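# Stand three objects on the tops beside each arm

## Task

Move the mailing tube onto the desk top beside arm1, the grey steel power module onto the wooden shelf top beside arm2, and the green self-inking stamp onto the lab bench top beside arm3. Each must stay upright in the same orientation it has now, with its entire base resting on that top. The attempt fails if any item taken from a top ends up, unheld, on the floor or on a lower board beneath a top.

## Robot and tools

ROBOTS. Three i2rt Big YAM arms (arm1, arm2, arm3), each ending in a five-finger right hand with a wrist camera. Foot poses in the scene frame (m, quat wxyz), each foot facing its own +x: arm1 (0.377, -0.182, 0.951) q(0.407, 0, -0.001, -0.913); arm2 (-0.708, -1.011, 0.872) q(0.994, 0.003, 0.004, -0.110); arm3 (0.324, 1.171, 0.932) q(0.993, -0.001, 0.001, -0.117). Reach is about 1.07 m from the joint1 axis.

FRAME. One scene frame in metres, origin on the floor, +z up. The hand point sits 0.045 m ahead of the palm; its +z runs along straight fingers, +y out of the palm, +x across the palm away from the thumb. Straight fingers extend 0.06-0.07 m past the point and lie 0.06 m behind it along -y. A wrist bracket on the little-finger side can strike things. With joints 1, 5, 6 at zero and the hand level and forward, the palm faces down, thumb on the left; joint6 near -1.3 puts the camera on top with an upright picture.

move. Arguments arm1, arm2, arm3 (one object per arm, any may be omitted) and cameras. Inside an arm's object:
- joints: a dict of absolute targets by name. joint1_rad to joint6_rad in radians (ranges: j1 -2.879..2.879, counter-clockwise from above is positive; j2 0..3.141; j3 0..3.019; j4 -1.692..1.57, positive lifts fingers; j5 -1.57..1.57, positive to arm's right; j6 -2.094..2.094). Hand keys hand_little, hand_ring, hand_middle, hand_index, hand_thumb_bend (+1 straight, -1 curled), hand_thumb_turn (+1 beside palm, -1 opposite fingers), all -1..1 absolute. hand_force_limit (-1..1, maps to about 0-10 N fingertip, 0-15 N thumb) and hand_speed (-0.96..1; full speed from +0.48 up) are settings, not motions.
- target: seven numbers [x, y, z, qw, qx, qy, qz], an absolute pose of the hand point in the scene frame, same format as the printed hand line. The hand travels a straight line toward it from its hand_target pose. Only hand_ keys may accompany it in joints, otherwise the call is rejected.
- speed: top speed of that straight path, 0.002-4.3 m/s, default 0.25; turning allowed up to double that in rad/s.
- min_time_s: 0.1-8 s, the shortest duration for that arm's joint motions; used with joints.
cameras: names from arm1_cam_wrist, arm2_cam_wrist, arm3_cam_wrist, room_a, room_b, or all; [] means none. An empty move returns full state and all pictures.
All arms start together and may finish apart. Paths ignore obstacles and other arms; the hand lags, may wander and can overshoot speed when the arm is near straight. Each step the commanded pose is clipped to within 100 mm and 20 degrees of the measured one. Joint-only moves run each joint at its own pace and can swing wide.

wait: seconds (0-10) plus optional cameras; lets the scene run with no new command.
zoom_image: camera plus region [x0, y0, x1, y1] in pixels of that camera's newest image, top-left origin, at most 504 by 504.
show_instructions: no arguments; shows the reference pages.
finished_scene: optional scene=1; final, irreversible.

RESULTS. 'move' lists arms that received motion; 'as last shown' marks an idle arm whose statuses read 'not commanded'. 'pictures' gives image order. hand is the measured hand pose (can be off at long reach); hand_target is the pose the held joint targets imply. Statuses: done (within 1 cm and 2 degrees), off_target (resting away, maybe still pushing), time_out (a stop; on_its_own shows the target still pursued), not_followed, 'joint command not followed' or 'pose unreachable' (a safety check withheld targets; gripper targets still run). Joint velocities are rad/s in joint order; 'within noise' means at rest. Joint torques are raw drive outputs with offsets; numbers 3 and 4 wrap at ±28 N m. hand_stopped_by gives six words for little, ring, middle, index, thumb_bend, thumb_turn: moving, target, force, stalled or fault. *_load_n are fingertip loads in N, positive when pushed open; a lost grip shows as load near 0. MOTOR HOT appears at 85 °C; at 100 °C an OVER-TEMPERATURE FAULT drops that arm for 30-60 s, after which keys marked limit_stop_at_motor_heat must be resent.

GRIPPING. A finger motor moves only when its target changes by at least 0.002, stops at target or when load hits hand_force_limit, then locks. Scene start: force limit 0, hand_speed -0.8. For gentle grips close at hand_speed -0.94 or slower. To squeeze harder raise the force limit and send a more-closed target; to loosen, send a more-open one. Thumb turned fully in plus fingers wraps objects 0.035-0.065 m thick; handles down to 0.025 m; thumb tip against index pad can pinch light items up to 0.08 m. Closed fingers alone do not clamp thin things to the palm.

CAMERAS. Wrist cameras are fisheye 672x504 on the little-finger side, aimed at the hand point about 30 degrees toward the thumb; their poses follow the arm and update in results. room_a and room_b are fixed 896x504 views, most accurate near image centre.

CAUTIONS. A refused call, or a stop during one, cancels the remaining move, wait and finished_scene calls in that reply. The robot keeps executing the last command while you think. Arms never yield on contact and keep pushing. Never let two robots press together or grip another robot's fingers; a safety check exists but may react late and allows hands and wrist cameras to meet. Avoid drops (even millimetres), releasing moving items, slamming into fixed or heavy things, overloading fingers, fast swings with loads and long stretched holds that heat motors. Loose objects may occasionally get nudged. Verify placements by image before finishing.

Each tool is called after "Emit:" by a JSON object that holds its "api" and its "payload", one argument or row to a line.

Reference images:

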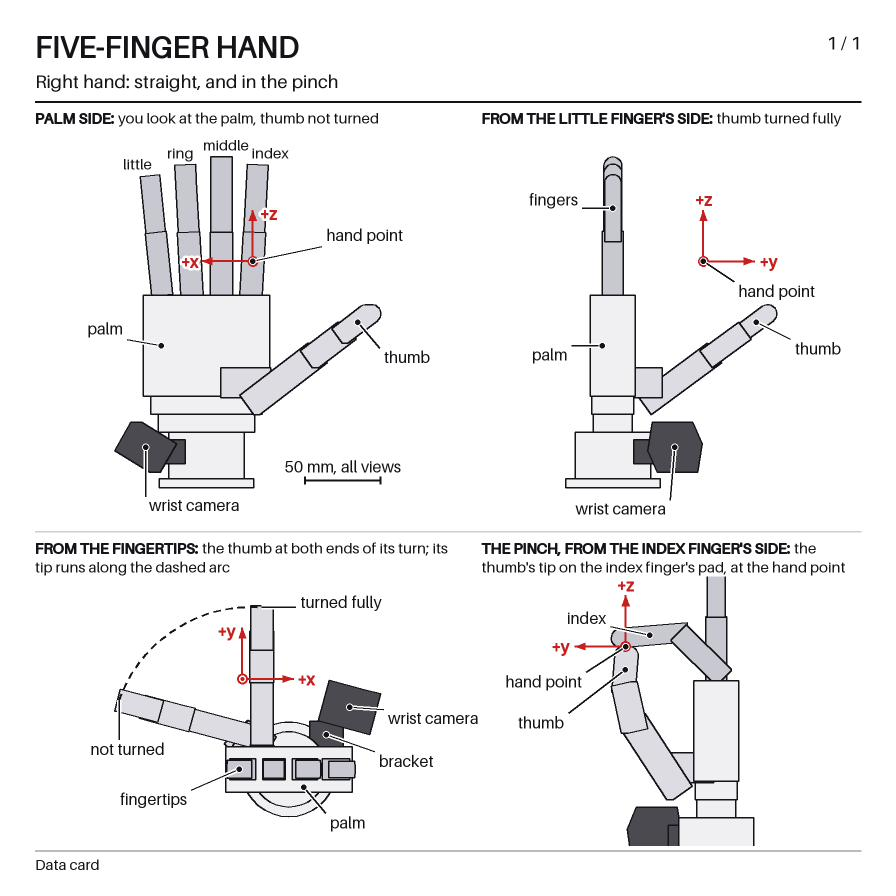

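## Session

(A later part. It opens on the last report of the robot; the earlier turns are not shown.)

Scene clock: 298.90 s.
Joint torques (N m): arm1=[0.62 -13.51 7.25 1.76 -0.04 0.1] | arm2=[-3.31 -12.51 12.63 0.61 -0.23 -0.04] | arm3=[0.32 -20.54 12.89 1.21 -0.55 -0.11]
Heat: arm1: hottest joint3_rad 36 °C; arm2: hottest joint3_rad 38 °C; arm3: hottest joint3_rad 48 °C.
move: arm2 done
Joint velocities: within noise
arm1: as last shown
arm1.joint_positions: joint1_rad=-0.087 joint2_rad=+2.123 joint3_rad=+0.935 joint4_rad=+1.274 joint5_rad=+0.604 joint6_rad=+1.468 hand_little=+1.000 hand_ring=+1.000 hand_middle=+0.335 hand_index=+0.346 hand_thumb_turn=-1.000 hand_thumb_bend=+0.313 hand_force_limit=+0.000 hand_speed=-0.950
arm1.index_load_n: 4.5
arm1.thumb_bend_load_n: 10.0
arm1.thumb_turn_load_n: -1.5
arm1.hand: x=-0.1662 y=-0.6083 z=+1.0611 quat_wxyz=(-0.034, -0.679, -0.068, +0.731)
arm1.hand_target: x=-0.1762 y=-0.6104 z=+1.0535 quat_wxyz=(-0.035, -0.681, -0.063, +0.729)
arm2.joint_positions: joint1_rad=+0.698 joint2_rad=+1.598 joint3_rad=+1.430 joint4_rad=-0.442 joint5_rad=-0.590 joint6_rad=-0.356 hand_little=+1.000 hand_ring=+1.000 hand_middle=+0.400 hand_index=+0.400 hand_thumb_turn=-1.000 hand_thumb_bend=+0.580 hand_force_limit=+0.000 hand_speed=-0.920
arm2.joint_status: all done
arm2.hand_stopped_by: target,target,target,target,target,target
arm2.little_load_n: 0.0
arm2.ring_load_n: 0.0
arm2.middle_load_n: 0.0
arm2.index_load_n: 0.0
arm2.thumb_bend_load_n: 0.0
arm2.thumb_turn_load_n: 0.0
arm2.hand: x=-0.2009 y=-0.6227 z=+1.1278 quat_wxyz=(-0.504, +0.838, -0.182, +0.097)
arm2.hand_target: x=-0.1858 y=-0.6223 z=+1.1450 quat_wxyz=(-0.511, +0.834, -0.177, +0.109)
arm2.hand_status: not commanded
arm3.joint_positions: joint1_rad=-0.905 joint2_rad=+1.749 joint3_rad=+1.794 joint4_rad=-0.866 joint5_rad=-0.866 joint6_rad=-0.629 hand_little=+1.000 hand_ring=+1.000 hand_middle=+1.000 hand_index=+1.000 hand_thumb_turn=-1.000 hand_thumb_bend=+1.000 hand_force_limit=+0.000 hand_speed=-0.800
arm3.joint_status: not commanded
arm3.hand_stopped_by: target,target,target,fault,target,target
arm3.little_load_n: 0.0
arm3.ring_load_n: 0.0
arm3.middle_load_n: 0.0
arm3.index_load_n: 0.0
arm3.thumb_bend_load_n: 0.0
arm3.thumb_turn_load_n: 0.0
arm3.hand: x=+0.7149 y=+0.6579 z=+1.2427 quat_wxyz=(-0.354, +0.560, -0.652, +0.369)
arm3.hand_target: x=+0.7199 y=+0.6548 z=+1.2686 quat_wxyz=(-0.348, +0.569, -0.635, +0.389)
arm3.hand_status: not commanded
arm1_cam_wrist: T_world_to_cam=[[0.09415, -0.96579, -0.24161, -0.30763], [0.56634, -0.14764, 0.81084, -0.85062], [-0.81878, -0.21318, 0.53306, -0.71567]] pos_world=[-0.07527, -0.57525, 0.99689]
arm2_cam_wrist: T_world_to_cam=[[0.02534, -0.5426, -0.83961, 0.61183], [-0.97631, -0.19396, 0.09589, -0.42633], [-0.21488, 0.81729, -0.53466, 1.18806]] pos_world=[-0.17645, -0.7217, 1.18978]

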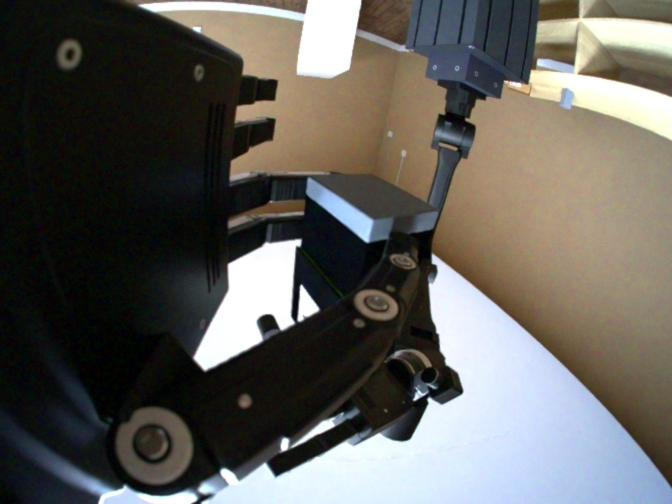

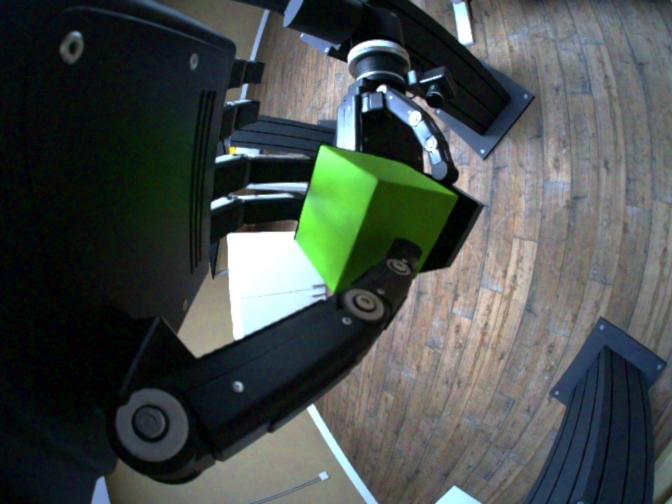

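Emit:
{"api": "move", "payload": {
  "arm2": {"joints": {"hand_index": 1.0, "hand_middle": 1.0, "hand_thumb_bend": 0.85, "hand_speed": -0.8}}
}}

Emit:
{"api": "move", "payload": {
  "arm2": {"target": [-0.19, -0.628, 1.31, 0.5112, -0.834, 0.1773, -0.1087], "speed": 0.15},
  "cameras": ["arm1_cam_wrist", "arm2_cam_wrist"]
}}

Scene clock: 301.03 s.
Joint torques (N m): arm1=[0.79 -13.45 7.27 1.77 -0.04 0.09] | arm2=[-3.08 -12.51 12.66 0.61 -0.22 -0.03] | arm3=[0.09 -20.54 12.85 0.95 -0.5 -0.12]
Heat: arm1: hottest joint3_rad 36 °C; arm2: hottest joint3_rad 38 °C; arm3: hottest joint3_rad 48 °C.
move: arm2 done
Joint velocities: within noise
arm1, arm3: as last shown
arm1.thumb_bend_load_n: 9.5
arm1.thumb_turn_load_n: -1.0
arm2.joint_positions: joint1_rad=+0.698 joint2_rad=+1.598 joint3_rad=+1.430 joint4_rad=-0.442 joint5_rad=-0.591 joint6_rad=-0.356 hand_little=+1.000 hand_ring=+1.000 hand_middle=+1.000 hand_index=+1.000 hand_thumb_turn=-1.000 hand_thumb_bend=+0.850 hand_force_limit=+0.000 hand_speed=-0.800
arm2.joint_status: all done
arm2.hand_stopped_by: target,target,target,target,target,target
arm2.little_load_n: 0.0
arm2.ring_load_n: 0.0
arm2.middle_load_n: 0.0
arm2.index_load_n: 0.0
arm2.thumb_bend_load_n: 0.0
arm2.thumb_turn_load_n: 0.0
arm2.hand: x=-0.2009 y=-0.6226 z=+1.1278 quat_wxyz=(-0.505, +0.838, -0.182, +0.097)
arm2.hand_target: x=-0.1859 y=-0.6223 z=+1.1450 quat_wxyz=(-0.511, +0.834, -0.177, +0.109)
arm2.hand_status: not commanded
pictures: none

Scene clock: 303.17 s.
Joint torques (N m): arm1=[0.73 -13.68 7.25 1.77 -0.03 0.07] | arm2=[-3.55 -12.86 11.96 0.58 -0.2 -0.05] | arm3=[0.09 -20.48 12.7 1.05 -0.53 -0.14]
Heat: arm1: hottest joint3_rad 36 °C; arm2: hottest joint3_rad 39 °C; arm3: hottest joint3_rad 48 °C.
move: arm2 off_target
Joint velocities: within noise
arm1, arm3: as last shown
arm1.middle_load_n: 3.5
arm1.thumb_bend_load_n: 10.0
arm1.thumb_turn_load_n: -1.5
arm2.joint_positions: joint1_rad=+0.698 joint2_rad=+1.621 joint3_rad=+1.900 joint4_rad=-0.884 joint5_rad=-0.595 joint6_rad=-0.356 hand_little=+1.000 hand_ring=+1.000 hand_middle=+1.000 hand_index=+1.000 hand_thumb_turn=-1.000 hand_thumb_bend=+0.850 hand_force_limit=+0.000 hand_speed=-0.800
arm2.joint_status: not commanded
arm2.hand_stopped_by: target,target,target,target,target,target
arm2.little_load_n: 0.0
arm2.ring_load_n: 0.0
arm2.middle_load_n: 0.0
arm2.index_load_n: 0.0
arm2.thumb_bend_load_n: 0.0
arm2.thumb_turn_load_n: 0.0
arm2.hand: x=-0.2001 y=-0.6233 z=+1.2956 quat_wxyz=(-0.507, +0.837, -0.180, +0.097)
arm2.hand_target: x=-0.1905 y=-0.6284 z=+1.3098 quat_wxyz=(-0.511, +0.834, -0.177, +0.109)
arm2.hand_status: off_target (0.018 m and 1.5 deg from the pose sent, 0.183 m and 1.8 deg at the start)
arm1_cam_wrist: T_world_to_cam=[[0.09415, -0.96579, -0.24161, -0.30763], [0.56634, -0.14764, 0.81084, -0.85062], [-0.81878, -0.21318, 0.53306, -0.71567]] pos_world=[-0.07527, -0.57525, 0.99689]
arm2_cam_wrist: T_world_to_cam=[[0.02962, -0.53893, -0.84183, 0.75848], [-0.97594, -0.1976, 0.09216, -0.43915], [-0.21602, 0.81884, -0.53182, 1.27544]] pos_world=[-0.17555, -0.72239, 1.35728]

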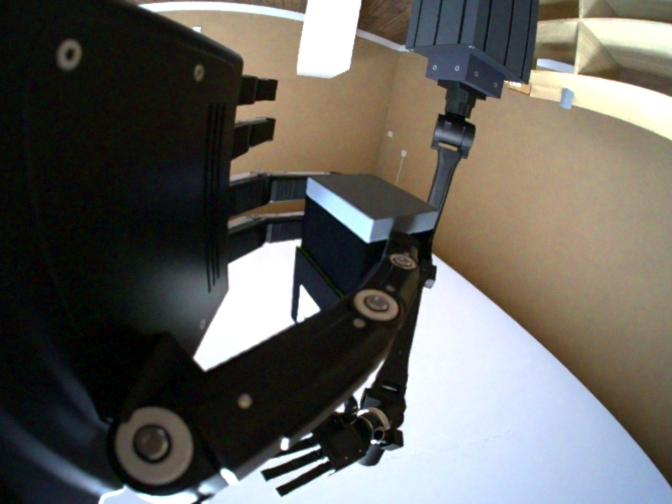

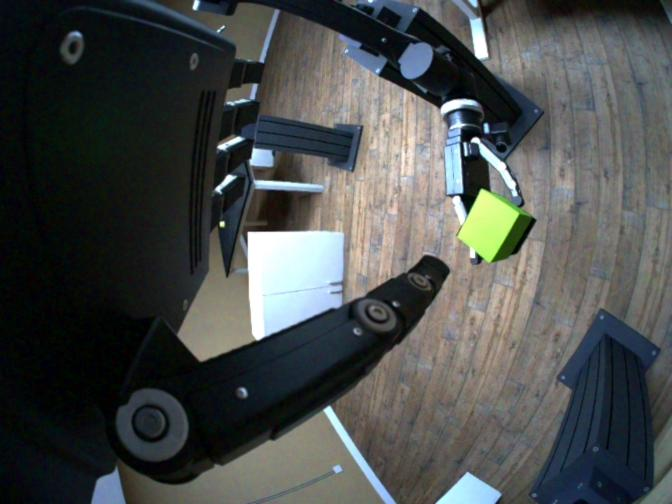

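Emit:
{"api": "move", "payload": {
  "arm1": {"joints": {"joint1_rad": -2.27}, "min_time_s": 6.5},
  "arm2": {"joints": {"joint1_rad": 0.0}, "min_time_s": 4},
  "cameras": ["arm1_cam_wrist", "room_b"]
}}

Emit:
{"api": "zoom_image", "payload": {
  "camera": "arm1_cam_wrist",
  "region": [250, 0, 672, 400]
}}

Scene clock: 311.67 s.
Joint torques (N m): arm1=[1.08 -13.51 7.19 1.8 0.04 0.11] | arm2=[-3.55 -12.98 11.95 0.57 -0.2 -0.06] | arm3=[0.09 -20.54 12.66 1.09 -0.51 -0.11]
Heat: arm1: hottest joint3_rad 37 °C; arm2: hottest joint3_rad 39 °C; arm3: hottest joint3_rad 48 °C.
move: arm1 done; arm2 done
Joint velocities: within noise
arm1.joint_positions: joint1_rad=-2.269 joint2_rad=+2.123 joint3_rad=+0.935 joint4_rad=+1.274 joint5_rad=+0.602 joint6_rad=+1.468 hand_little=+1.000 hand_ring=+1.000 hand_middle=+0.335 hand_index=+0.346 hand_thumb_turn=-1.000 hand_thumb_bend=+0.313 hand_force_limit=+0.000 hand_speed=-0.950
arm1.joint_status: all done
arm1.hand_stopped_by: target,target,force,force,target,target
arm1.little_load_n: 0.0
arm1.ring_load_n: 0.0
arm1.middle_load_n: 4.0
arm1.index_load_n: 4.5
arm1.thumb_bend_load_n: 10.0
arm1.thumb_turn_load_n: -1.5
arm1.hand: x=+0.3380 y=+0.5073 z=+1.0595 quat_wxyz=(+0.632, -0.375, +0.570, +0.367)
arm1.hand_target: x=+0.3376 y=+0.5163 z=+1.0519 quat_wxyz=(+0.630, -0.374, +0.573, +0.369)
arm1.hand_status: not commanded
arm2.joint_positions: joint1_rad=+0.010 joint2_rad=+1.621 joint3_rad=+1.900 joint4_rad=-0.884 joint5_rad=-0.595 joint6_rad=-0.356 hand_little=+1.000 hand_ring=+1.000 hand_middle=+1.000 hand_index=+1.000 hand_thumb_turn=-1.000 hand_thumb_bend=+0.850 hand_force_limit=+0.000 hand_speed=-0.800
arm2.joint_status: all done
arm2.hand_stopped_by: target,target,target,target,target,target
arm2.little_load_n: 0.0
arm2.ring_load_n: 0.0
arm2.middle_load_n: 0.0
arm2.index_load_n: -0.5
arm2.thumb_bend_load_n: 0.0
arm2.thumb_turn_load_n: 0.0
arm2.hand: x=-0.0672 y=-1.0326 z=+1.2920 quat_wxyz=(-0.442, +0.729, -0.453, +0.261)
arm2.hand_target: x=-0.0628 y=-1.0401 z=+1.3061 quat_wxyz=(-0.443, +0.727, -0.448, +0.273)
arm2.hand_status: not commanded
arm3: as last shown
arm3.little_load_n: -0.5
arm3.middle_load_n: -0.5
arm3.index_load_n: -0.5
arm1_cam_wrist: T_world_to_cam=[[-0.84518, 0.47472, -0.24556, 0.3129], [-0.44792, -0.37846, 0.81002, -0.5094], [0.2916, 0.79461, 0.53251, -0.95009]] pos_world=[0.31334, 0.41362, 0.99539]

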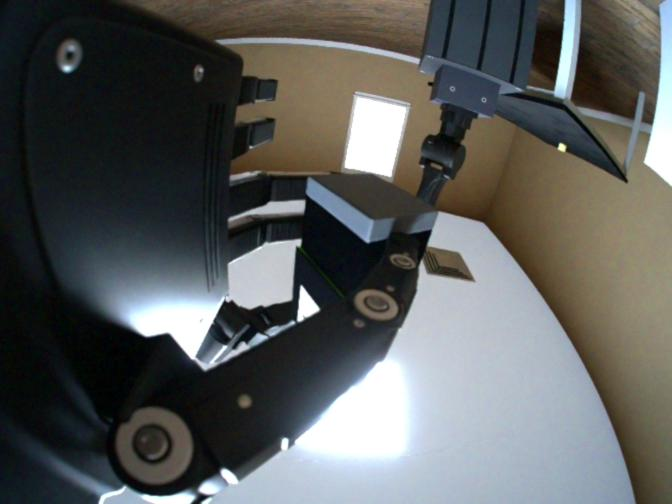

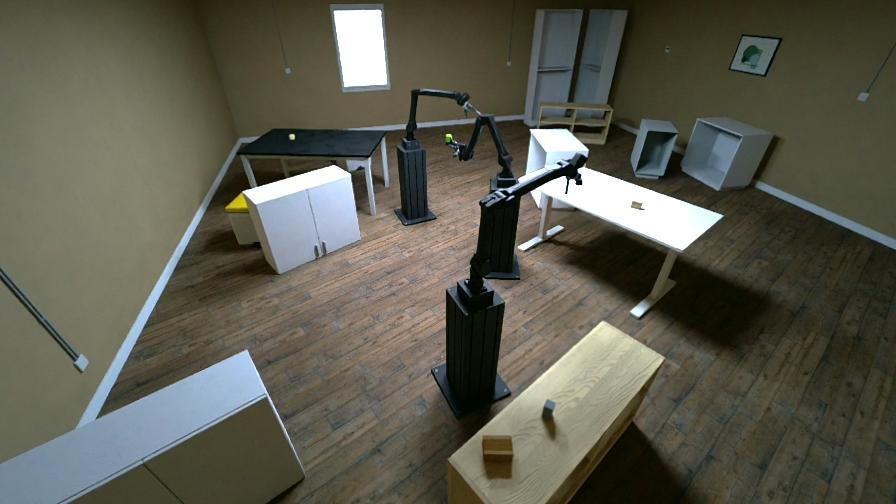

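Scaled by 1.194 from the camera's image (finer frame: 960x720).

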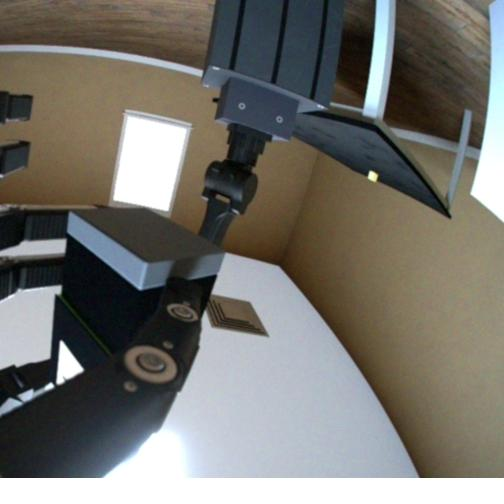

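Emit:
{"api": "move", "payload": {
  "arm3": {"joints": {"joint1_rad": -1.48}, "min_time_s": 3}
}}

Emit:
{"api": "move", "payload": {
  "arm3": {"target": [0.335, 0.538, 1.262, 0.2083, -0.34, 0.7819, -0.4792], "speed": 0.1},
  "cameras": ["arm3_cam_wrist", "arm1_cam_wrist"]
}}

Emit:
{"api": "zoom_image", "payload": {
  "camera": "arm3_cam_wrist",
  "region": [360, 100, 560, 300]
}}

Scene clock: 315.83 s.
Joint torques (N m): arm1=[1.2 -13.45 7.17 1.69 0.02 0.09] | arm2=[-3.31 -12.81 11.96 0.5 -0.17 -0.03] | arm3=[-0.67 -21.07 12.78 0.95 -0.56 -0.09]
Heat: arm1: hottest joint3_rad 37 °C; arm2: hottest joint3_rad 39 °C; arm3: hottest joint3_rad 48 °C.
move: arm3 done
Joint velocities: within noise
arm1, arm2: as last shown
arm1.middle_load_n: 3.5
arm1.thumb_bend_load_n: 9.5
arm2.index_load_n: 0.0
arm3.joint_positions: joint1_rad=-1.475 joint2_rad=+1.749 joint3_rad=+1.794 joint4_rad=-0.866 joint5_rad=-0.866 joint6_rad=-0.629 hand_little=+1.000 hand_ring=+1.000 hand_middle=+1.000 hand_index=+1.000 hand_thumb_turn=-1.000 hand_thumb_bend=+1.000 hand_force_limit=+0.000 hand_speed=-0.800
arm3.joint_status: all done
arm3.hand_stopped_by: target,target,target,fault,target,target
arm3.little_load_n: 0.0
arm3.ring_load_n: 0.0
arm3.middle_load_n: 0.0
arm3.index_load_n: 0.0
arm3.thumb_bend_load_n: 0.0
arm3.thumb_turn_load_n: 0.0
arm3.hand: x=+0.3758 y=+0.5285 z=+1.2438 quat_wxyz=(-0.236, +0.354, -0.782, +0.455)
arm3.hand_target: x=+0.3719 y=+0.5227 z=+1.2698 quat_wxyz=(-0.223, +0.364, -0.771, +0.473)
arm3.hand_status: not commanded
pictures: none

Scene clock: 317.03 s.
Joint torques (N m): arm1=[1.26 -13.45 7.16 1.76 0.03 0.09] | arm2=[-3.37 -13.1 11.97 0.64 -0.19 -0.05] | arm3=[-0.62 -20.25 8.5 2.33 -0.52 -0.15]
Heat: arm1: hottest joint3_rad 37 °C; arm2: hottest joint3_rad 39 °C; arm3: hottest joint3_rad 48 °C.
move: arm3 done
Joint velocities: within noise
arm1, arm2: as last shown
arm1.thumb_bend_load_n: 10.0
arm2.middle_load_n: -0.5
arm3.joint_positions: joint1_rad=-1.537 joint2_rad=+1.703 joint3_rad=+1.767 joint4_rad=-0.862 joint5_rad=-0.866 joint6_rad=-0.629 hand_little=+1.000 hand_ring=+1.000 hand_middle=+1.000 hand_index=+1.000 hand_thumb_turn=-1.000 hand_thumb_bend=+1.000 hand_force_limit=+0.000 hand_speed=-0.800
arm3.joint_status: not commanded
arm3.hand_stopped_by: target,target,target,fault,target,target
arm3.little_load_n: 0.0
arm3.ring_load_n: 0.0
arm3.middle_load_n: 0.0
arm3.index_load_n: 0.0
arm3.thumb_bend_load_n: 0.0
arm3.thumb_turn_load_n: 0.0
arm3.hand: x=+0.3388 y=+0.5388 z=+1.2590 quat_wxyz=(-0.216, +0.334, -0.788, +0.470)
arm3.hand_target: x=+0.3351 y=+0.5380 z=+1.2620 quat_wxyz=(-0.208, +0.340, -0.782, +0.479)
arm3.hand_status: done (0.005 m and 1.7 deg from the pose sent, 0.046 m and 4.5 deg at the start)
pictures: arm1_cam_wrist, arm3_cam_wrist
arm1_cam_wrist: T_world_to_cam=[[-0.84518, 0.47472, -0.24556, 0.3129], [-0.44792, -0.37846, 0.81002, -0.5094], [0.2916, 0.79461, 0.53251, -0.95009]] pos_world=[0.31334, 0.41362, 0.99539]
arm3_cam_wrist: T_world_to_cam=[[-0.47064, 0.09586, -0.8771, 1.21014], [0.16355, 0.98633, 0.02004, -0.61037], [0.86703, -0.13402, -0.47989, 0.50097]] pos_world=[0.23502, 0.55316, 1.31406]

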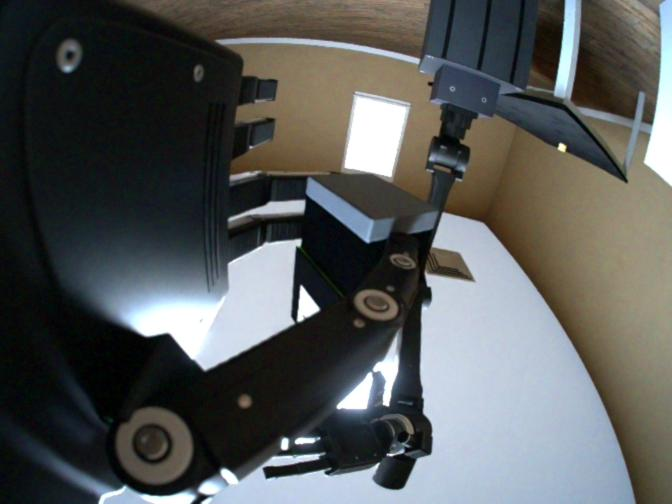

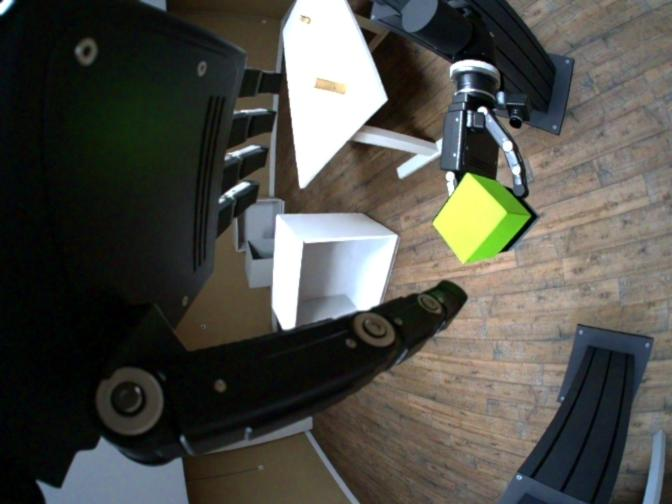

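Scaled by 2.520 from the camera's image (finer frame: 960x720).

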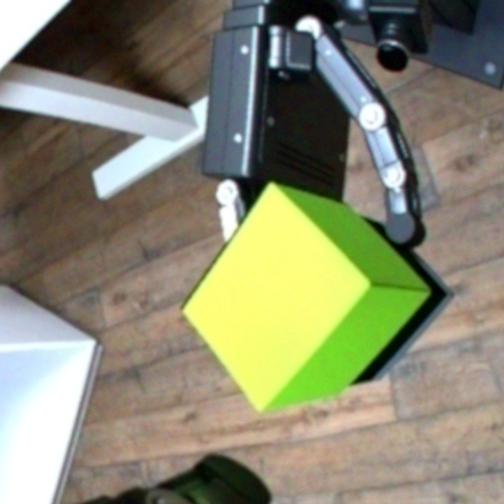

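Emit:
{"api": "move", "payload": {
  "arm3": {"target": [0.333, 0.544, 1.167, 0.2083, -0.34, 0.7819, -0.4792], "speed": 0.08},
  "cameras": ["arm3_cam_wrist"]
}}

Emit:
{"api": "zoom_image", "payload": {
  "camera": "arm3_cam_wrist",
  "region": [340, 100, 540, 300]
}}

Scene clock: 321.17 s.
Joint torques (N m): arm1=[1.32 -13.51 7.2 1.76 0.04 0.1] | arm2=[-3.31 -12.92 11.93 0.61 -0.19 -0.04] | arm3=[-1.61 -20.07 8.31 2.28 -0.55 -0.13]
Heat: arm1: hottest joint3_rad 37 °C; arm2: hottest joint3_rad 40 °C; arm3: hottest joint3_rad 48 °C.
move: arm3 done
Joint velocities: within noise
arm1, arm2: as last shown
arm1.thumb_bend_load_n: 9.5
arm1.thumb_turn_load_n: -1.0
arm2.middle_load_n: 0.0
arm3.joint_positions: joint1_rad=-1.537 joint2_rad=+1.701 joint3_rad=+1.519 joint4_rad=-0.617 joint5_rad=-0.869 joint6_rad=-0.636 hand_little=+1.000 hand_ring=+1.000 hand_middle=+1.000 hand_index=+1.000 hand_thumb_turn=-1.000 hand_thumb_bend=+1.000 hand_force_limit=+0.000 hand_speed=-0.800
arm3.joint_status: not commanded
arm3.hand_stopped_by: target,target,target,fault,target,target
arm3.little_load_n: -0.5
arm3.ring_load_n: 0.0
arm3.middle_load_n: 0.0
arm3.index_load_n: 0.0
arm3.thumb_bend_load_n: 0.0
arm3.thumb_turn_load_n: 0.0
arm3.hand: x=+0.3399 y=+0.5448 z=+1.1655 quat_wxyz=(-0.216, +0.337, -0.786, +0.471)
arm3.hand_target: x=+0.3331 y=+0.5441 z=+1.1671 quat_wxyz=(-0.208, +0.340, -0.782, +0.479)
arm3.hand_status: done (0.007 m and 1.5 deg from the pose sent, 0.092 m and 1.7 deg at the start)
arm3_cam_wrist: T_world_to_cam=[[-0.47283, 0.09003, -0.87654, 1.13129], [0.15821, 0.98727, 0.01606, -0.60869], [0.86684, -0.13109, -0.48105, 0.45579]] pos_world=[0.23611, 0.55884, 1.22066]

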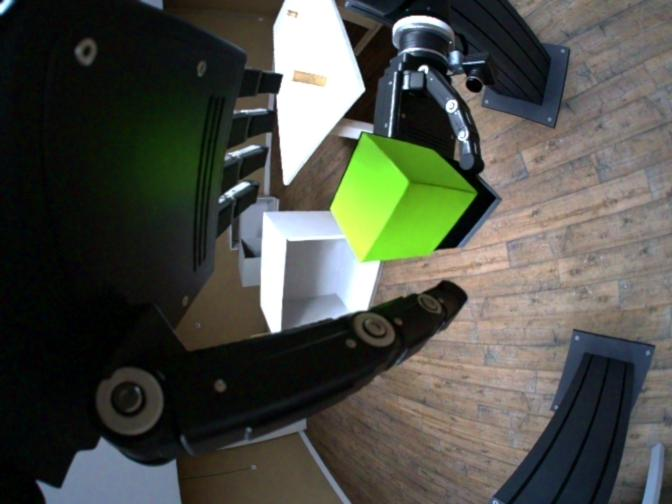

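Scaled by 2.520 from the camera's image (finer frame: 960x720).

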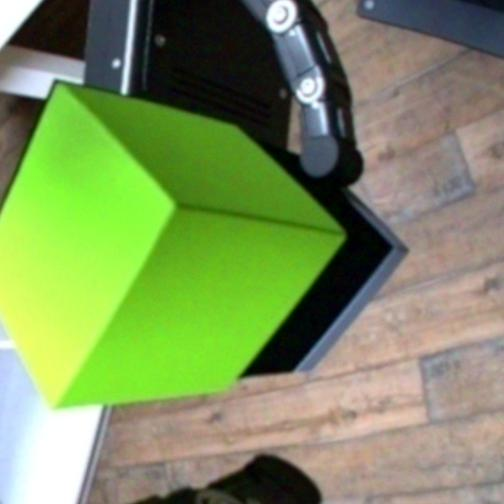

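Emit:
{"api": "move", "payload": {
  "arm3": {"target": [0.333, 0.5435, 1.140, 0.2083, -0.34, 0.7819, -0.4792], "speed": 0.05},
  "cameras": ["arm3_cam_wrist"]
}}

Scene clock: 330.70 s.
Joint torques (N m): arm1=[1.44 -13.68 7.15 1.65 0.05 0.11] | arm2=[-3.31 -12.75 12 0.5 -0.2 -0.04] | arm3=[-1.49 -18.14 8.1 2.18 -0.53 -0.11]
Heat: arm1: hottest joint3_rad 37 °C; arm2: hottest joint3_rad 40 °C; arm3: hottest joint3_rad 47 °C.
move: arm3 off_target
Joint velocities: within noise
arm1, arm2: as last shown
arm1.ring_load_n: -0.5
arm1.thumb_bend_load_n: 10.0
arm1.thumb_turn_load_n: -1.5
arm3.joint_positions: joint1_rad=-1.537 joint2_rad=+1.701 joint3_rad=+1.467 joint4_rad=-0.549 joint5_rad=-0.869 joint6_rad=-0.636 hand_little=+1.000 hand_ring=+1.000 hand_middle=+1.000 hand_index=+1.000 hand_thumb_turn=-1.000 hand_thumb_bend=+1.000 hand_force_limit=+0.000 hand_speed=-0.800
arm3.joint_status: not commanded
arm3.hand_stopped_by: target,target,target,fault,target,target
arm3.little_load_n: 0.0
arm3.ring_load_n: 0.0
arm3.middle_load_n: 0.0
arm3.index_load_n: 0.0
arm3.thumb_bend_load_n: 0.5
arm3.thumb_turn_load_n: 0.0
arm3.hand: x=+0.3400 y=+0.5458 z=+1.1477 quat_wxyz=(-0.212, +0.339, -0.783, +0.476)
arm3.hand_target: x=+0.3331 y=+0.5437 z=+1.1401 quat_wxyz=(-0.208, +0.340, -0.782, +0.479)
arm3.hand_status: off_target (0.011 m and 0.6 deg from the pose sent, 0.026 m and 1.5 deg at the start)
arm3_cam_wrist: T_world_to_cam=[[-0.47563, 0.07626, -0.87633, 1.12388], [0.15822, 0.9874, 0.00005, -0.59103], [0.8653, -0.13862, -0.4817, 0.45262]] pos_world=[0.23641, 0.56062, 1.20295]

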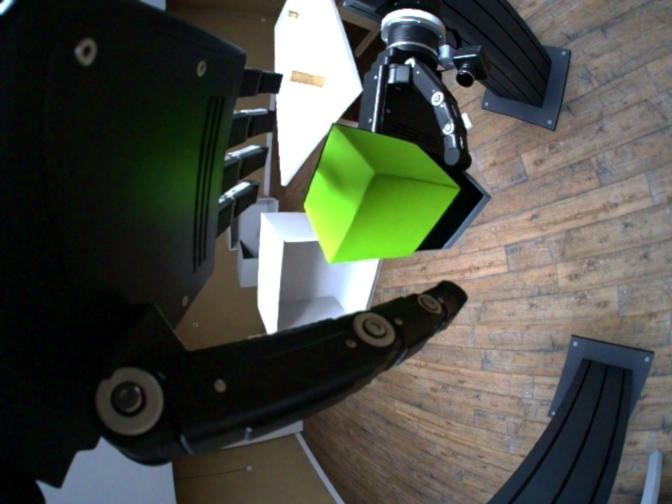

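Emit:
{"api": "move", "payload": {
  "arm3": {"target": [0.332, 0.543, 1.125, 0.2083, -0.34, 0.7819, -0.4792], "speed": 0.05},
  "cameras": ["arm3_cam_wrist"]
}}

Emit:
{"api": "zoom_image", "payload": {
  "camera": "arm3_cam_wrist",
  "region": [200, 80, 520, 320]
}}

Scene clock: 332.00 s.
Joint torques (N m): arm1=[1.26 -13.68 7.2 1.77 0.02 0.08] | arm2=[-3.37 -12.81 12.03 0.53 -0.2 -0.04] | arm3=[-1.61 -17.61 8.29 2.4 -0.56 -0.12]
Heat: arm1: hottest joint3_rad 37 °C; arm2: hottest joint3_rad 40 °C; arm3: hottest joint3_rad 46 °C.
move: arm3 off_target
Joint velocities: within noise
arm1, arm2: as last shown
arm1.ring_load_n: 0.0
arm2.ring_load_n: -0.5
arm2.middle_load_n: -0.5
arm3.joint_positions: joint1_rad=-1.537 joint2_rad=+1.707 joint3_rad=+1.442 joint4_rad=-0.514 joint5_rad=-0.870 joint6_rad=-0.636 hand_little=+1.000 hand_ring=+1.000 hand_middle=+1.000 hand_index=+1.000 hand_thumb_turn=-1.000 hand_thumb_bend=+1.000 hand_force_limit=+0.000 hand_speed=-0.800
arm3.joint_status: not commanded
arm3.hand_stopped_by: target,target,target,fault,target,target
arm3.little_load_n: 0.0
arm3.ring_load_n: 0.0
arm3.middle_load_n: 0.0
arm3.index_load_n: 0.0
arm3.thumb_bend_load_n: 0.0
arm3.thumb_turn_load_n: 0.0
arm3.hand: x=+0.3402 y=+0.5458 z=+1.1357 quat_wxyz=(-0.212, +0.340, -0.782, +0.478)
arm3.hand_target: x=+0.3321 y=+0.5433 z=+1.1250 quat_wxyz=(-0.208, +0.340, -0.782, +0.479)
arm3.hand_status: off_target (0.014 m and 0.4 deg from the pose sent, 0.024 m and 0.6 deg at the start)
arm3_cam_wrist: T_world_to_cam=[[-0.47571, 0.07243, -0.87661, 1.11594], [0.15741, 0.98753, -0.00383, -0.5865], [0.8654, -0.13981, -0.48118, 0.4467]] pos_world=[0.23661, 0.56081, 1.19095]

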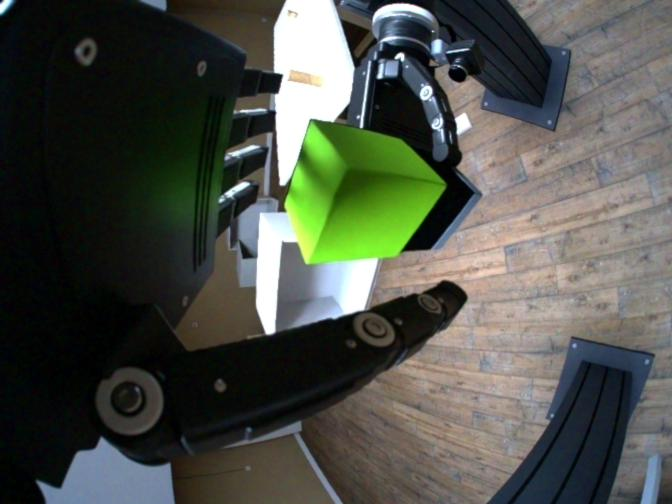

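Scaled by 1.575 from the camera's image (finer frame: 960x720).

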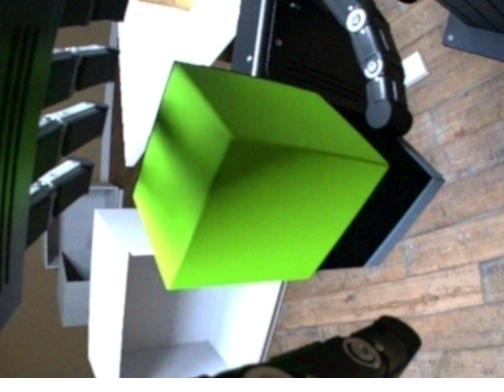

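Emit:
{"api": "move", "payload": {
  "arm3": {"target": [0.330, 0.542, 1.119, 0.2083, -0.34, 0.7819, -0.4792], "speed": 0.05, "joints": {"hand_thumb_bend": 0.40, "hand_middle": 0.48, "hand_ring": 0.38}},
  "cameras": ["arm3_cam_wrist"]
}}

Emit:
{"api": "zoom_image", "payload": {
  "camera": "arm3_cam_wrist",
  "region": [200, 80, 520, 320]
}}

Scene clock: 337.47 s.
Joint torques (N m): arm1=[1.32 -13.45 7.17 1.88 0.05 0.09] | arm2=[-3.08 -12.69 11.99 0.57 -0.19 -0.04] | arm3=[-1.96 -17.38 8.1 2.24 -0.53 -0.15]
Heat: arm1: hottest joint3_rad 37 °C; arm2: hottest joint3_rad 40 °C; arm3: hottest joint3_rad 46 °C.
move: arm3 off_target
Joint velocities: within noise
arm1, arm2: as last shown
arm1.joint_positions: joint1_rad=-2.269 joint2_rad=+2.124 joint3_rad=+0.935 joint4_rad=+1.271 joint5_rad=+0.601 joint6_rad=+1.468 hand_little=+1.000 hand_ring=+1.000 hand_middle=+0.335 hand_index=+0.346 hand_thumb_turn=-1.000 hand_thumb_bend=+0.313 hand_force_limit=+0.000 hand_speed=-0.950
arm1.index_load_n: 4.0
arm1.thumb_bend_load_n: 9.5
arm1.hand: x=+0.3378 y=+0.5074 z=+1.0580 quat_wxyz=(+0.632, -0.377, +0.570, +0.366)
arm2.ring_load_n: 0.0
arm2.middle_load_n: 0.0
arm3.joint_positions: joint1_rad=-1.539 joint2_rad=+1.716 joint3_rad=+1.437 joint4_rad=-0.500 joint5_rad=-0.873 joint6_rad=-0.638 hand_little=+1.000 hand_ring=+0.380 hand_middle=+0.480 hand_index=+1.000 hand_thumb_turn=-1.000 hand_thumb_bend=+0.400 hand_force_limit=+0.000 hand_speed=-0.800
arm3.joint_status: all done
arm3.hand_stopped_by: target,target,target,fault,target,target
arm3.little_load_n: 0.0
arm3.ring_load_n: 0.0
arm3.middle_load_n: 0.5
arm3.index_load_n: 0.0
arm3.thumb_bend_load_n: 0.0
arm3.thumb_turn_load_n: 0.0
arm3.hand: x=+0.3385 y=+0.5442 z=+1.1301 quat_wxyz=(-0.212, +0.340, -0.781, +0.479)
arm3.hand_target: x=+0.3300 y=+0.5422 z=+1.1191 quat_wxyz=(-0.208, +0.340, -0.782, +0.479)
arm3.hand_status: off_target (0.014 m and 0.4 deg from the pose sent, 0.020 m and 0.4 deg at the start)
arm3_cam_wrist: T_world_to_cam=[[-0.47492, 0.07042, -0.87721, 1.11183], [0.15696, 0.98759, -0.0057, -0.58246], [0.86592, -0.1404, -0.48008, 0.44421]] pos_world=[0.23481, 0.55931, 1.18524]

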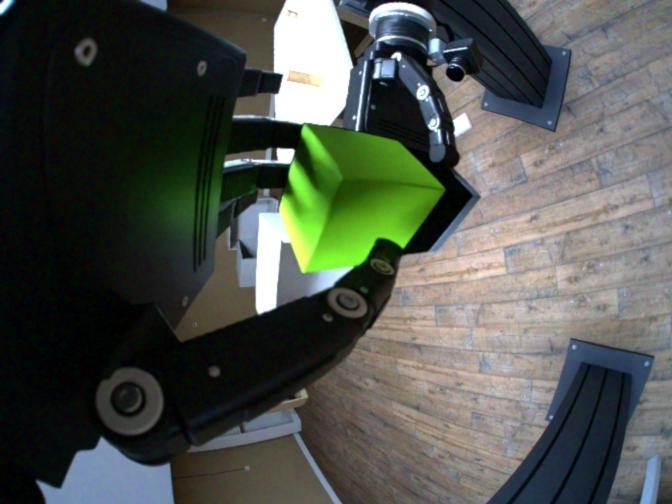

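Scaled by 1.575 from the camera's image (finer frame: 960x720).

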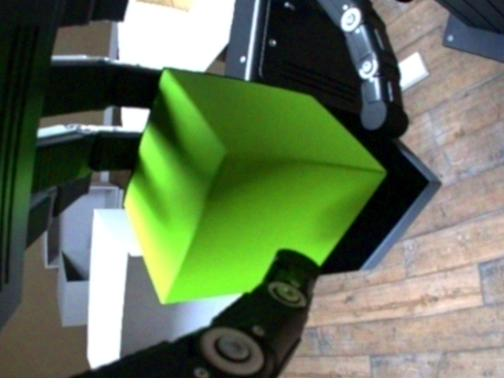

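Emit:
{"api": "move", "payload": {
  "arm3": {"joints": {"hand_thumb_bend": 0.28, "hand_speed": -0.9}},
  "cameras": ["arm3_cam_wrist"]
}}

Emit:
{"api": "zoom_image", "payload": {
  "camera": "arm3_cam_wrist",
  "region": [200, 80, 520, 320]
}}

Scene clock: 341.50 s.
Joint torques (N m): arm1=[1.26 -13.51 7.23 1.94 0.05 0.09] | arm2=[-3.25 -12.92 12.03 0.62 -0.19 -0.05] | arm3=[-1.85 -17.85 8.13 2.11 -0.53 -0.16]
Heat: arm1: hottest joint3_rad 38 °C; arm2: hottest joint3_rad 40 °C; arm3: hottest joint3_rad 46 °C.
move: arm3 done
Joint velocities: within noise
arm1, arm2: as last shown
arm1.thumb_turn_load_n: -2.0
arm3.joint_positions: joint1_rad=-1.539 joint2_rad=+1.716 joint3_rad=+1.437 joint4_rad=-0.500 joint5_rad=-0.873 joint6_rad=-0.638 hand_little=+1.000 hand_ring=+0.380 hand_middle=+0.480 hand_index=+1.000 hand_thumb_turn=-1.000 hand_thumb_bend=+0.280 hand_force_limit=+0.000 hand_speed=-0.900
arm3.joint_status: all done
arm3.hand_stopped_by: target,target,target,fault,target,target
arm3.little_load_n: 0.0
arm3.ring_load_n: 0.0
arm3.middle_load_n: 0.5
arm3.index_load_n: 0.0
arm3.thumb_bend_load_n: 0.0
arm3.thumb_turn_load_n: 0.0
arm3.hand: x=+0.3385 y=+0.5442 z=+1.1301 quat_wxyz=(-0.212, +0.340, -0.781, +0.479)
arm3.hand_target: x=+0.3300 y=+0.5422 z=+1.1191 quat_wxyz=(-0.208, +0.340, -0.782, +0.479)
arm3.hand_status: not commanded
arm3_cam_wrist: T_world_to_cam=[[-0.47492, 0.07042, -0.87721, 1.11183], [0.15696, 0.98759, -0.0057, -0.58246], [0.86592, -0.1404, -0.48008, 0.44421]] pos_world=[0.23481, 0.55931, 1.18524]

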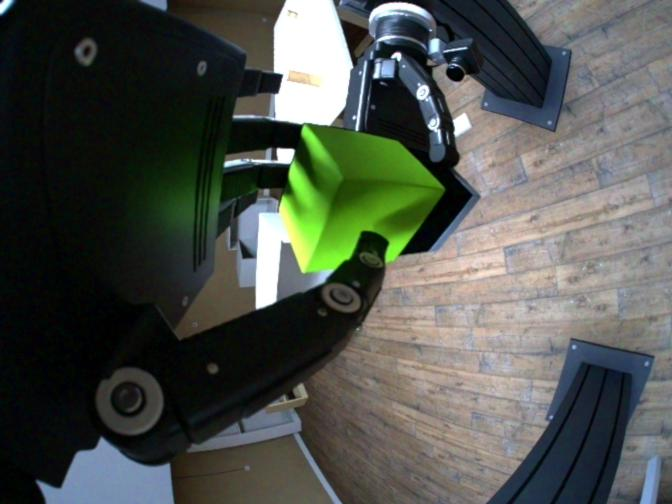

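Scaled by 1.575 from the camera's image (finer frame: 960x720).

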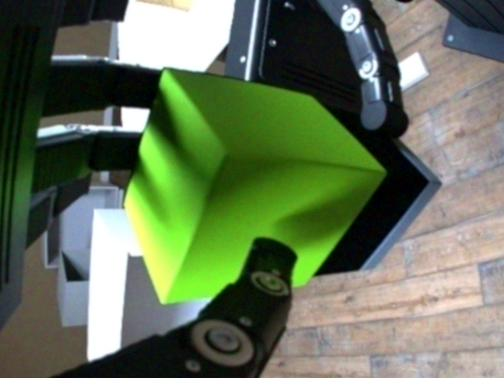

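Emit:
{"api": "move", "payload": {
  "arm3": {"joints": {"hand_middle": -0.2, "hand_ring": -0.2, "hand_speed": -0.95, "hand_force_limit": -0.5}},
  "cameras": ["arm3_cam_wrist", "arm1_cam_wrist"]
}}

Emit:
{"api": "zoom_image", "payload": {
  "camera": "arm3_cam_wrist",
  "region": [200, 80, 520, 320]
}}

Scene clock: 345.07 s.
Joint torques (N m): arm1=[1.2 -13.63 7.17 1.87 0.1 0.11] | arm2=[-3.14 -13.1 12.01 0.59 -0.2 -0.04] | arm3=[-1.9 -17.85 8.24 2.22 -0.45 -0.14]
Heat: arm1: hottest joint3_rad 38 °C; arm2: hottest joint3_rad 40 °C; arm3: hottest joint3_rad 46 °C.
move: arm3 off_target
Joint velocities: within noise
arm1.joint_positions: joint1_rad=-2.269 joint2_rad=+2.125 joint3_rad=+0.935 joint4_rad=+1.271 joint5_rad=+0.600 joint6_rad=+1.468 hand_little=+1.000 hand_ring=+1.000 hand_middle=+0.335 hand_index=+0.346 hand_thumb_turn=-1.000 hand_thumb_bend=+0.313 hand_force_limit=+0.000 hand_speed=-0.950
arm1.joint_status: not commanded
arm1.hand_stopped_by: target,target,force,force,target,target
arm1.little_load_n: 0.0
arm1.ring_load_n: 0.0
arm1.middle_load_n: 3.0
arm1.index_load_n: 4.0
arm1.thumb_bend_load_n: 9.0
arm1.thumb_turn_load_n: -1.5
arm1.hand: x=+0.3376 y=+0.5074 z=+1.0575 quat_wxyz=(+0.631, -0.377, +0.570, +0.366)
arm1.hand_target: x=+0.3377 y=+0.5163 z=+1.0519 quat_wxyz=(+0.630, -0.374, +0.573, +0.369)
arm1.hand_status: not commanded
arm2.joint_positions: joint1_rad=+0.010 joint2_rad=+1.621 joint3_rad=+1.900 joint4_rad=-0.884 joint5_rad=-0.595 joint6_rad=-0.356 hand_little=+1.000 hand_ring=+1.000 hand_middle=+1.000 hand_index=+1.000 hand_thumb_turn=-1.000 hand_thumb_bend=+0.850 hand_force_limit=+0.000 hand_speed=-0.800
arm2.joint_status: not commanded
arm2.hand_stopped_by: target,target,target,target,target,target
arm2.little_load_n: 0.0
arm2.ring_load_n: 0.0
arm2.middle_load_n: 0.0
arm2.index_load_n: 0.0
arm2.thumb_bend_load_n: 0.0
arm2.thumb_turn_load_n: 0.0
arm2.hand: x=-0.0672 y=-1.0326 z=+1.2920 quat_wxyz=(-0.442, +0.729, -0.453, +0.261)
arm2.hand_target: x=-0.0628 y=-1.0401 z=+1.3061 quat_wxyz=(-0.443, +0.727, -0.448, +0.273)
arm2.hand_status: not commanded
arm3.joint_positions: joint1_rad=-1.539 joint2_rad=+1.716 joint3_rad=+1.437 joint4_rad=-0.500 joint5_rad=-0.875 joint6_rad=-0.638 hand_little=+1.000 hand_ring=+0.244 hand_middle=+0.368 hand_index=+1.000 hand_thumb_turn=-1.000 hand_thumb_bend=+0.281 hand_force_limit=-0.500 hand_speed=-0.950
arm3.joint_status: hand_ring off_target (ended at +0.244, target -0.200); hand_middle off_target (ended at +0.368, target -0.200); the others done
arm3.hand_stopped_by: target,force,force,fault,target,target
arm3.little_load_n: 0.0
arm3.ring_load_n: 3.0
arm3.middle_load_n: 1.5
arm3.index_load_n: 0.0
arm3.thumb_bend_load_n: 4.5
arm3.thumb_turn_load_n: 1.5
arm3.hand: x=+0.3387 y=+0.5443 z=+1.1303 quat_wxyz=(-0.213, +0.340, -0.781, +0.479)
arm3.hand_target: x=+0.3300 y=+0.5422 z=+1.1191 quat_wxyz=(-0.208, +0.340, -0.782, +0.479)
arm3.hand_status: not commanded
pictures: arm1_cam_wrist, arm3_cam_wrist
arm1_cam_wrist: T_world_to_cam=[[-0.84591, 0.47199, -0.24834, 0.31659], [-0.4478, -0.37562, 0.81141, -0.51094], [0.28969, 0.79758, 0.5291, -0.94631]] pos_world=[0.31314, 0.41341, 0.99389]
arm3_cam_wrist: T_world_to_cam=[[-0.47407, 0.0698, -0.87772, 1.11268], [0.15596, 0.98775, -0.00569, -0.58236], [0.86657, -0.13959, -0.47915, 0.44232]] pos_world=[0.23501, 0.5593, 1.18524]

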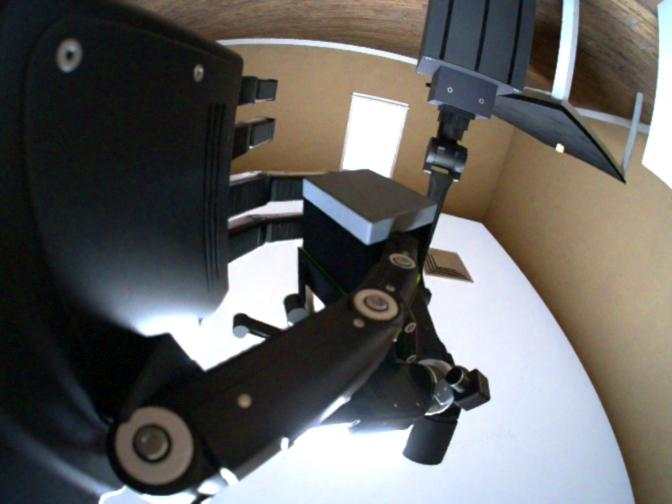

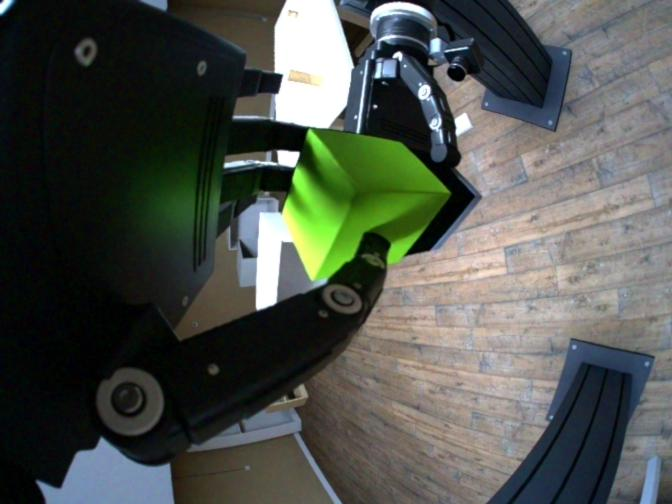

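Scaled by 1.575 from the camera's image (finer frame: 960x720).

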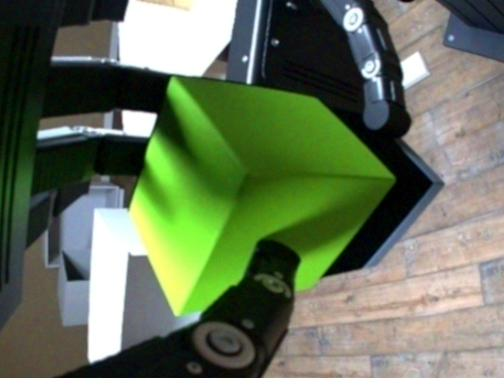

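Emit:
{"api": "zoom_image", "payload": {
  "camera": "arm3_cam_wrist",
  "region": [260, 100, 490, 300]
}}

Emit:
{"api": "zoom_image", "payload": {
  "camera": "arm1_cam_wrist",
  "region": [220, 120, 500, 360]
}}

Scaled by 2.191 from the camera's image (finer frame: 960x720).

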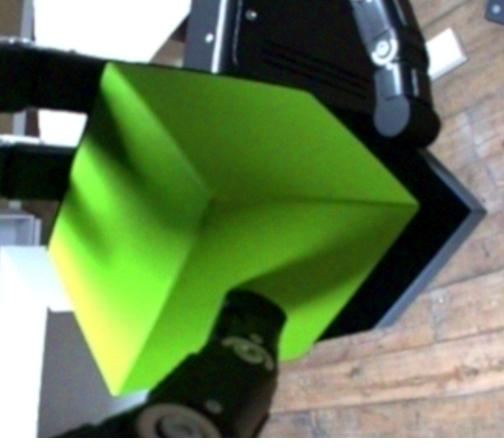

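Scaled by 1.800 from the camera's image (finer frame: 960x720).

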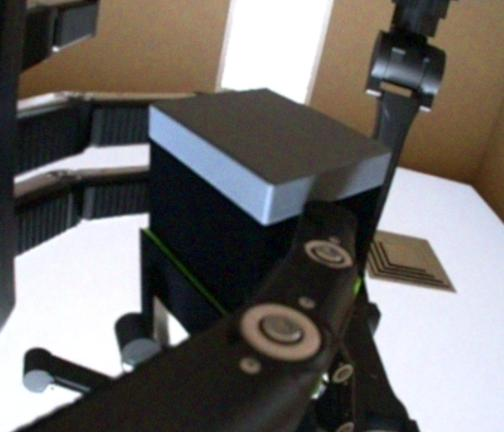

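Emit:
{"api": "move", "payload": {
  "arm3": {"joints": {"hand_middle": 0.55, "hand_ring": 0.45, "hand_speed": -0.9, "hand_force_limit": 0}}
}}

Emit:
{"api": "move", "payload": {
  "arm3": {"joints": {"hand_thumb_bend": 0.21, "hand_speed": -0.94}},
  "cameras": ["arm3_cam_wrist", "arm1_cam_wrist"]
}}

Emit:
{"api": "zoom_image", "payload": {
  "camera": "arm3_cam_wrist",
  "region": [260, 100, 490, 300]
}}

Scene clock: 352.03 s.
Joint torques (N m): arm1=[1.2 -13.74 7.2 1.85 0.11 0.08] | arm2=[-3.31 -12.98 11.96 0.54 -0.18 -0.04] | arm3=[-2.02 -17.9 8.18 2.13 -0.48 -0.17]
Heat: arm1: hottest joint3_rad 38 °C; arm2: hottest joint3_rad 41 °C; arm3: hottest joint3_rad 45 °C.
move: arm3 done
Joint velocities: within noise
arm1, arm2: as last shown
arm1.middle_load_n: 3.5
arm3.joint_positions: joint1_rad=-1.539 joint2_rad=+1.716 joint3_rad=+1.437 joint4_rad=-0.500 joint5_rad=-0.875 joint6_rad=-0.638 hand_little=+1.000 hand_ring=+0.450 hand_middle=+0.550 hand_index=+1.000 hand_thumb_turn=-1.000 hand_thumb_bend=+0.280 hand_force_limit=+0.000 hand_speed=-0.900
arm3.joint_status: all done
arm3.hand_stopped_by: target,target,target,fault,target,target
arm3.little_load_n: 0.0
arm3.ring_load_n: 0.0
arm3.middle_load_n: 0.0
arm3.index_load_n: 0.0
arm3.thumb_bend_load_n: 0.5
arm3.thumb_turn_load_n: 0.0
arm3.hand: x=+0.3387 y=+0.5443 z=+1.1303 quat_wxyz=(-0.213, +0.340, -0.781, +0.479)
arm3.hand_target: x=+0.3300 y=+0.5422 z=+1.1191 quat_wxyz=(-0.208, +0.340, -0.782, +0.479)
arm3.hand_status: not commanded
pictures: none

Scene clock: 353.33 s.
Joint torques (N m): arm1=[0.97 -13.51 7.2 1.89 0.08 0.08] | arm2=[-3.49 -12.63 11.99 0.55 -0.19 -0.05] | arm3=[-2.2 -17.38 8.12 2.37 -0.44 -0.15]
Heat: arm1: hottest joint3_rad 38 °C; arm2: hottest joint3_rad 41 °C; arm3: hottest joint3_rad 45 °C.
move: arm3 done
Joint velocities: within noise
arm1, arm2: as last shown
arm1.middle_load_n: 3.0
arm1.thumb_turn_load_n: -1.0
arm3.joint_positions: joint1_rad=-1.541 joint2_rad=+1.716 joint3_rad=+1.437 joint4_rad=-0.500 joint5_rad=-0.875 joint6_rad=-0.638 hand_little=+1.000 hand_ring=+0.450 hand_middle=+0.550 hand_index=+1.000 hand_thumb_turn=-1.000 hand_thumb_bend=+0.211 hand_force_limit=+0.000 hand_speed=-0.940
arm3.joint_status: all done
arm3.hand_stopped_by: target,target,target,fault,target,target
arm3.little_load_n: 0.0
arm3.ring_load_n: 0.0
arm3.middle_load_n: 0.0
arm3.index_load_n: 0.0
arm3.thumb_bend_load_n: 1.0
arm3.thumb_turn_load_n: 1.0
arm3.hand: x=+0.3380 y=+0.5443 z=+1.1303 quat_wxyz=(-0.212, +0.340, -0.781, +0.479)
arm3.hand_target: x=+0.3300 y=+0.5422 z=+1.1192 quat_wxyz=(-0.208, +0.340, -0.782, +0.479)
arm3.hand_status: not commanded
pictures: arm1_cam_wrist, arm3_cam_wrist
arm1_cam_wrist: T_world_to_cam=[[-0.84591, 0.47199, -0.24834, 0.31659], [-0.4478, -0.37562, 0.81141, -0.51094], [0.28969, 0.79758, 0.5291, -0.94631]] pos_world=[0.31314, 0.41341, 0.99389]
arm3_cam_wrist: T_world_to_cam=[[-0.47401, 0.07032, -0.87771, 1.11202], [0.1571, 0.98757, -0.00571, -0.58249], [0.86639, -0.14059, -0.47916, 0.44357]] pos_world=[0.23431, 0.55941, 1.18524]

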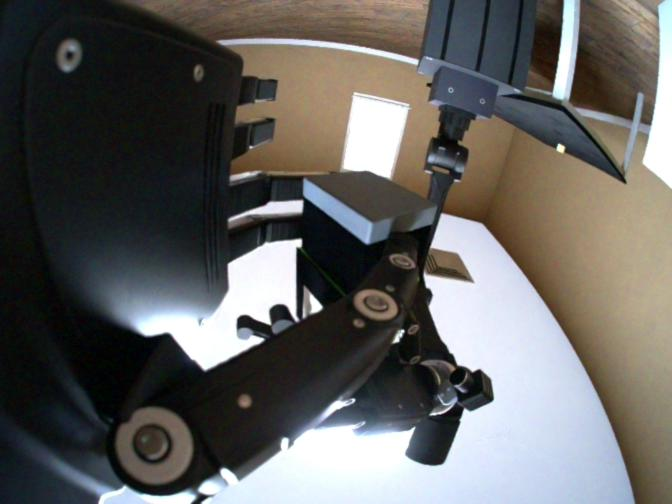

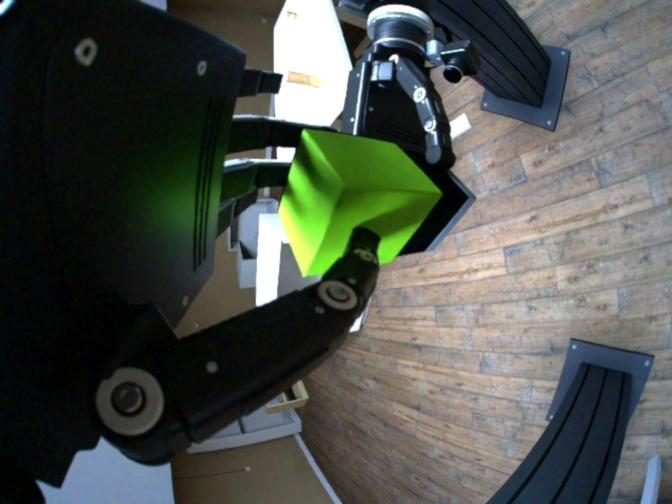

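Scaled by 2.191 from the camera's image (finer frame: 960x720).

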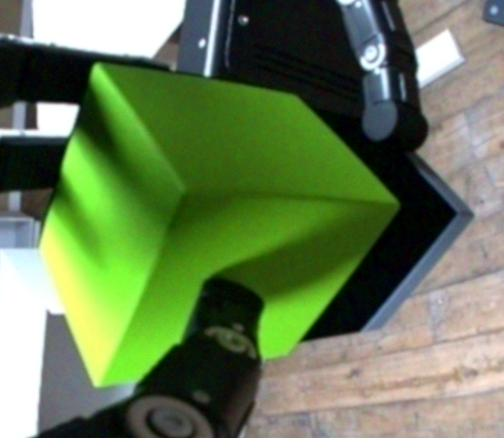

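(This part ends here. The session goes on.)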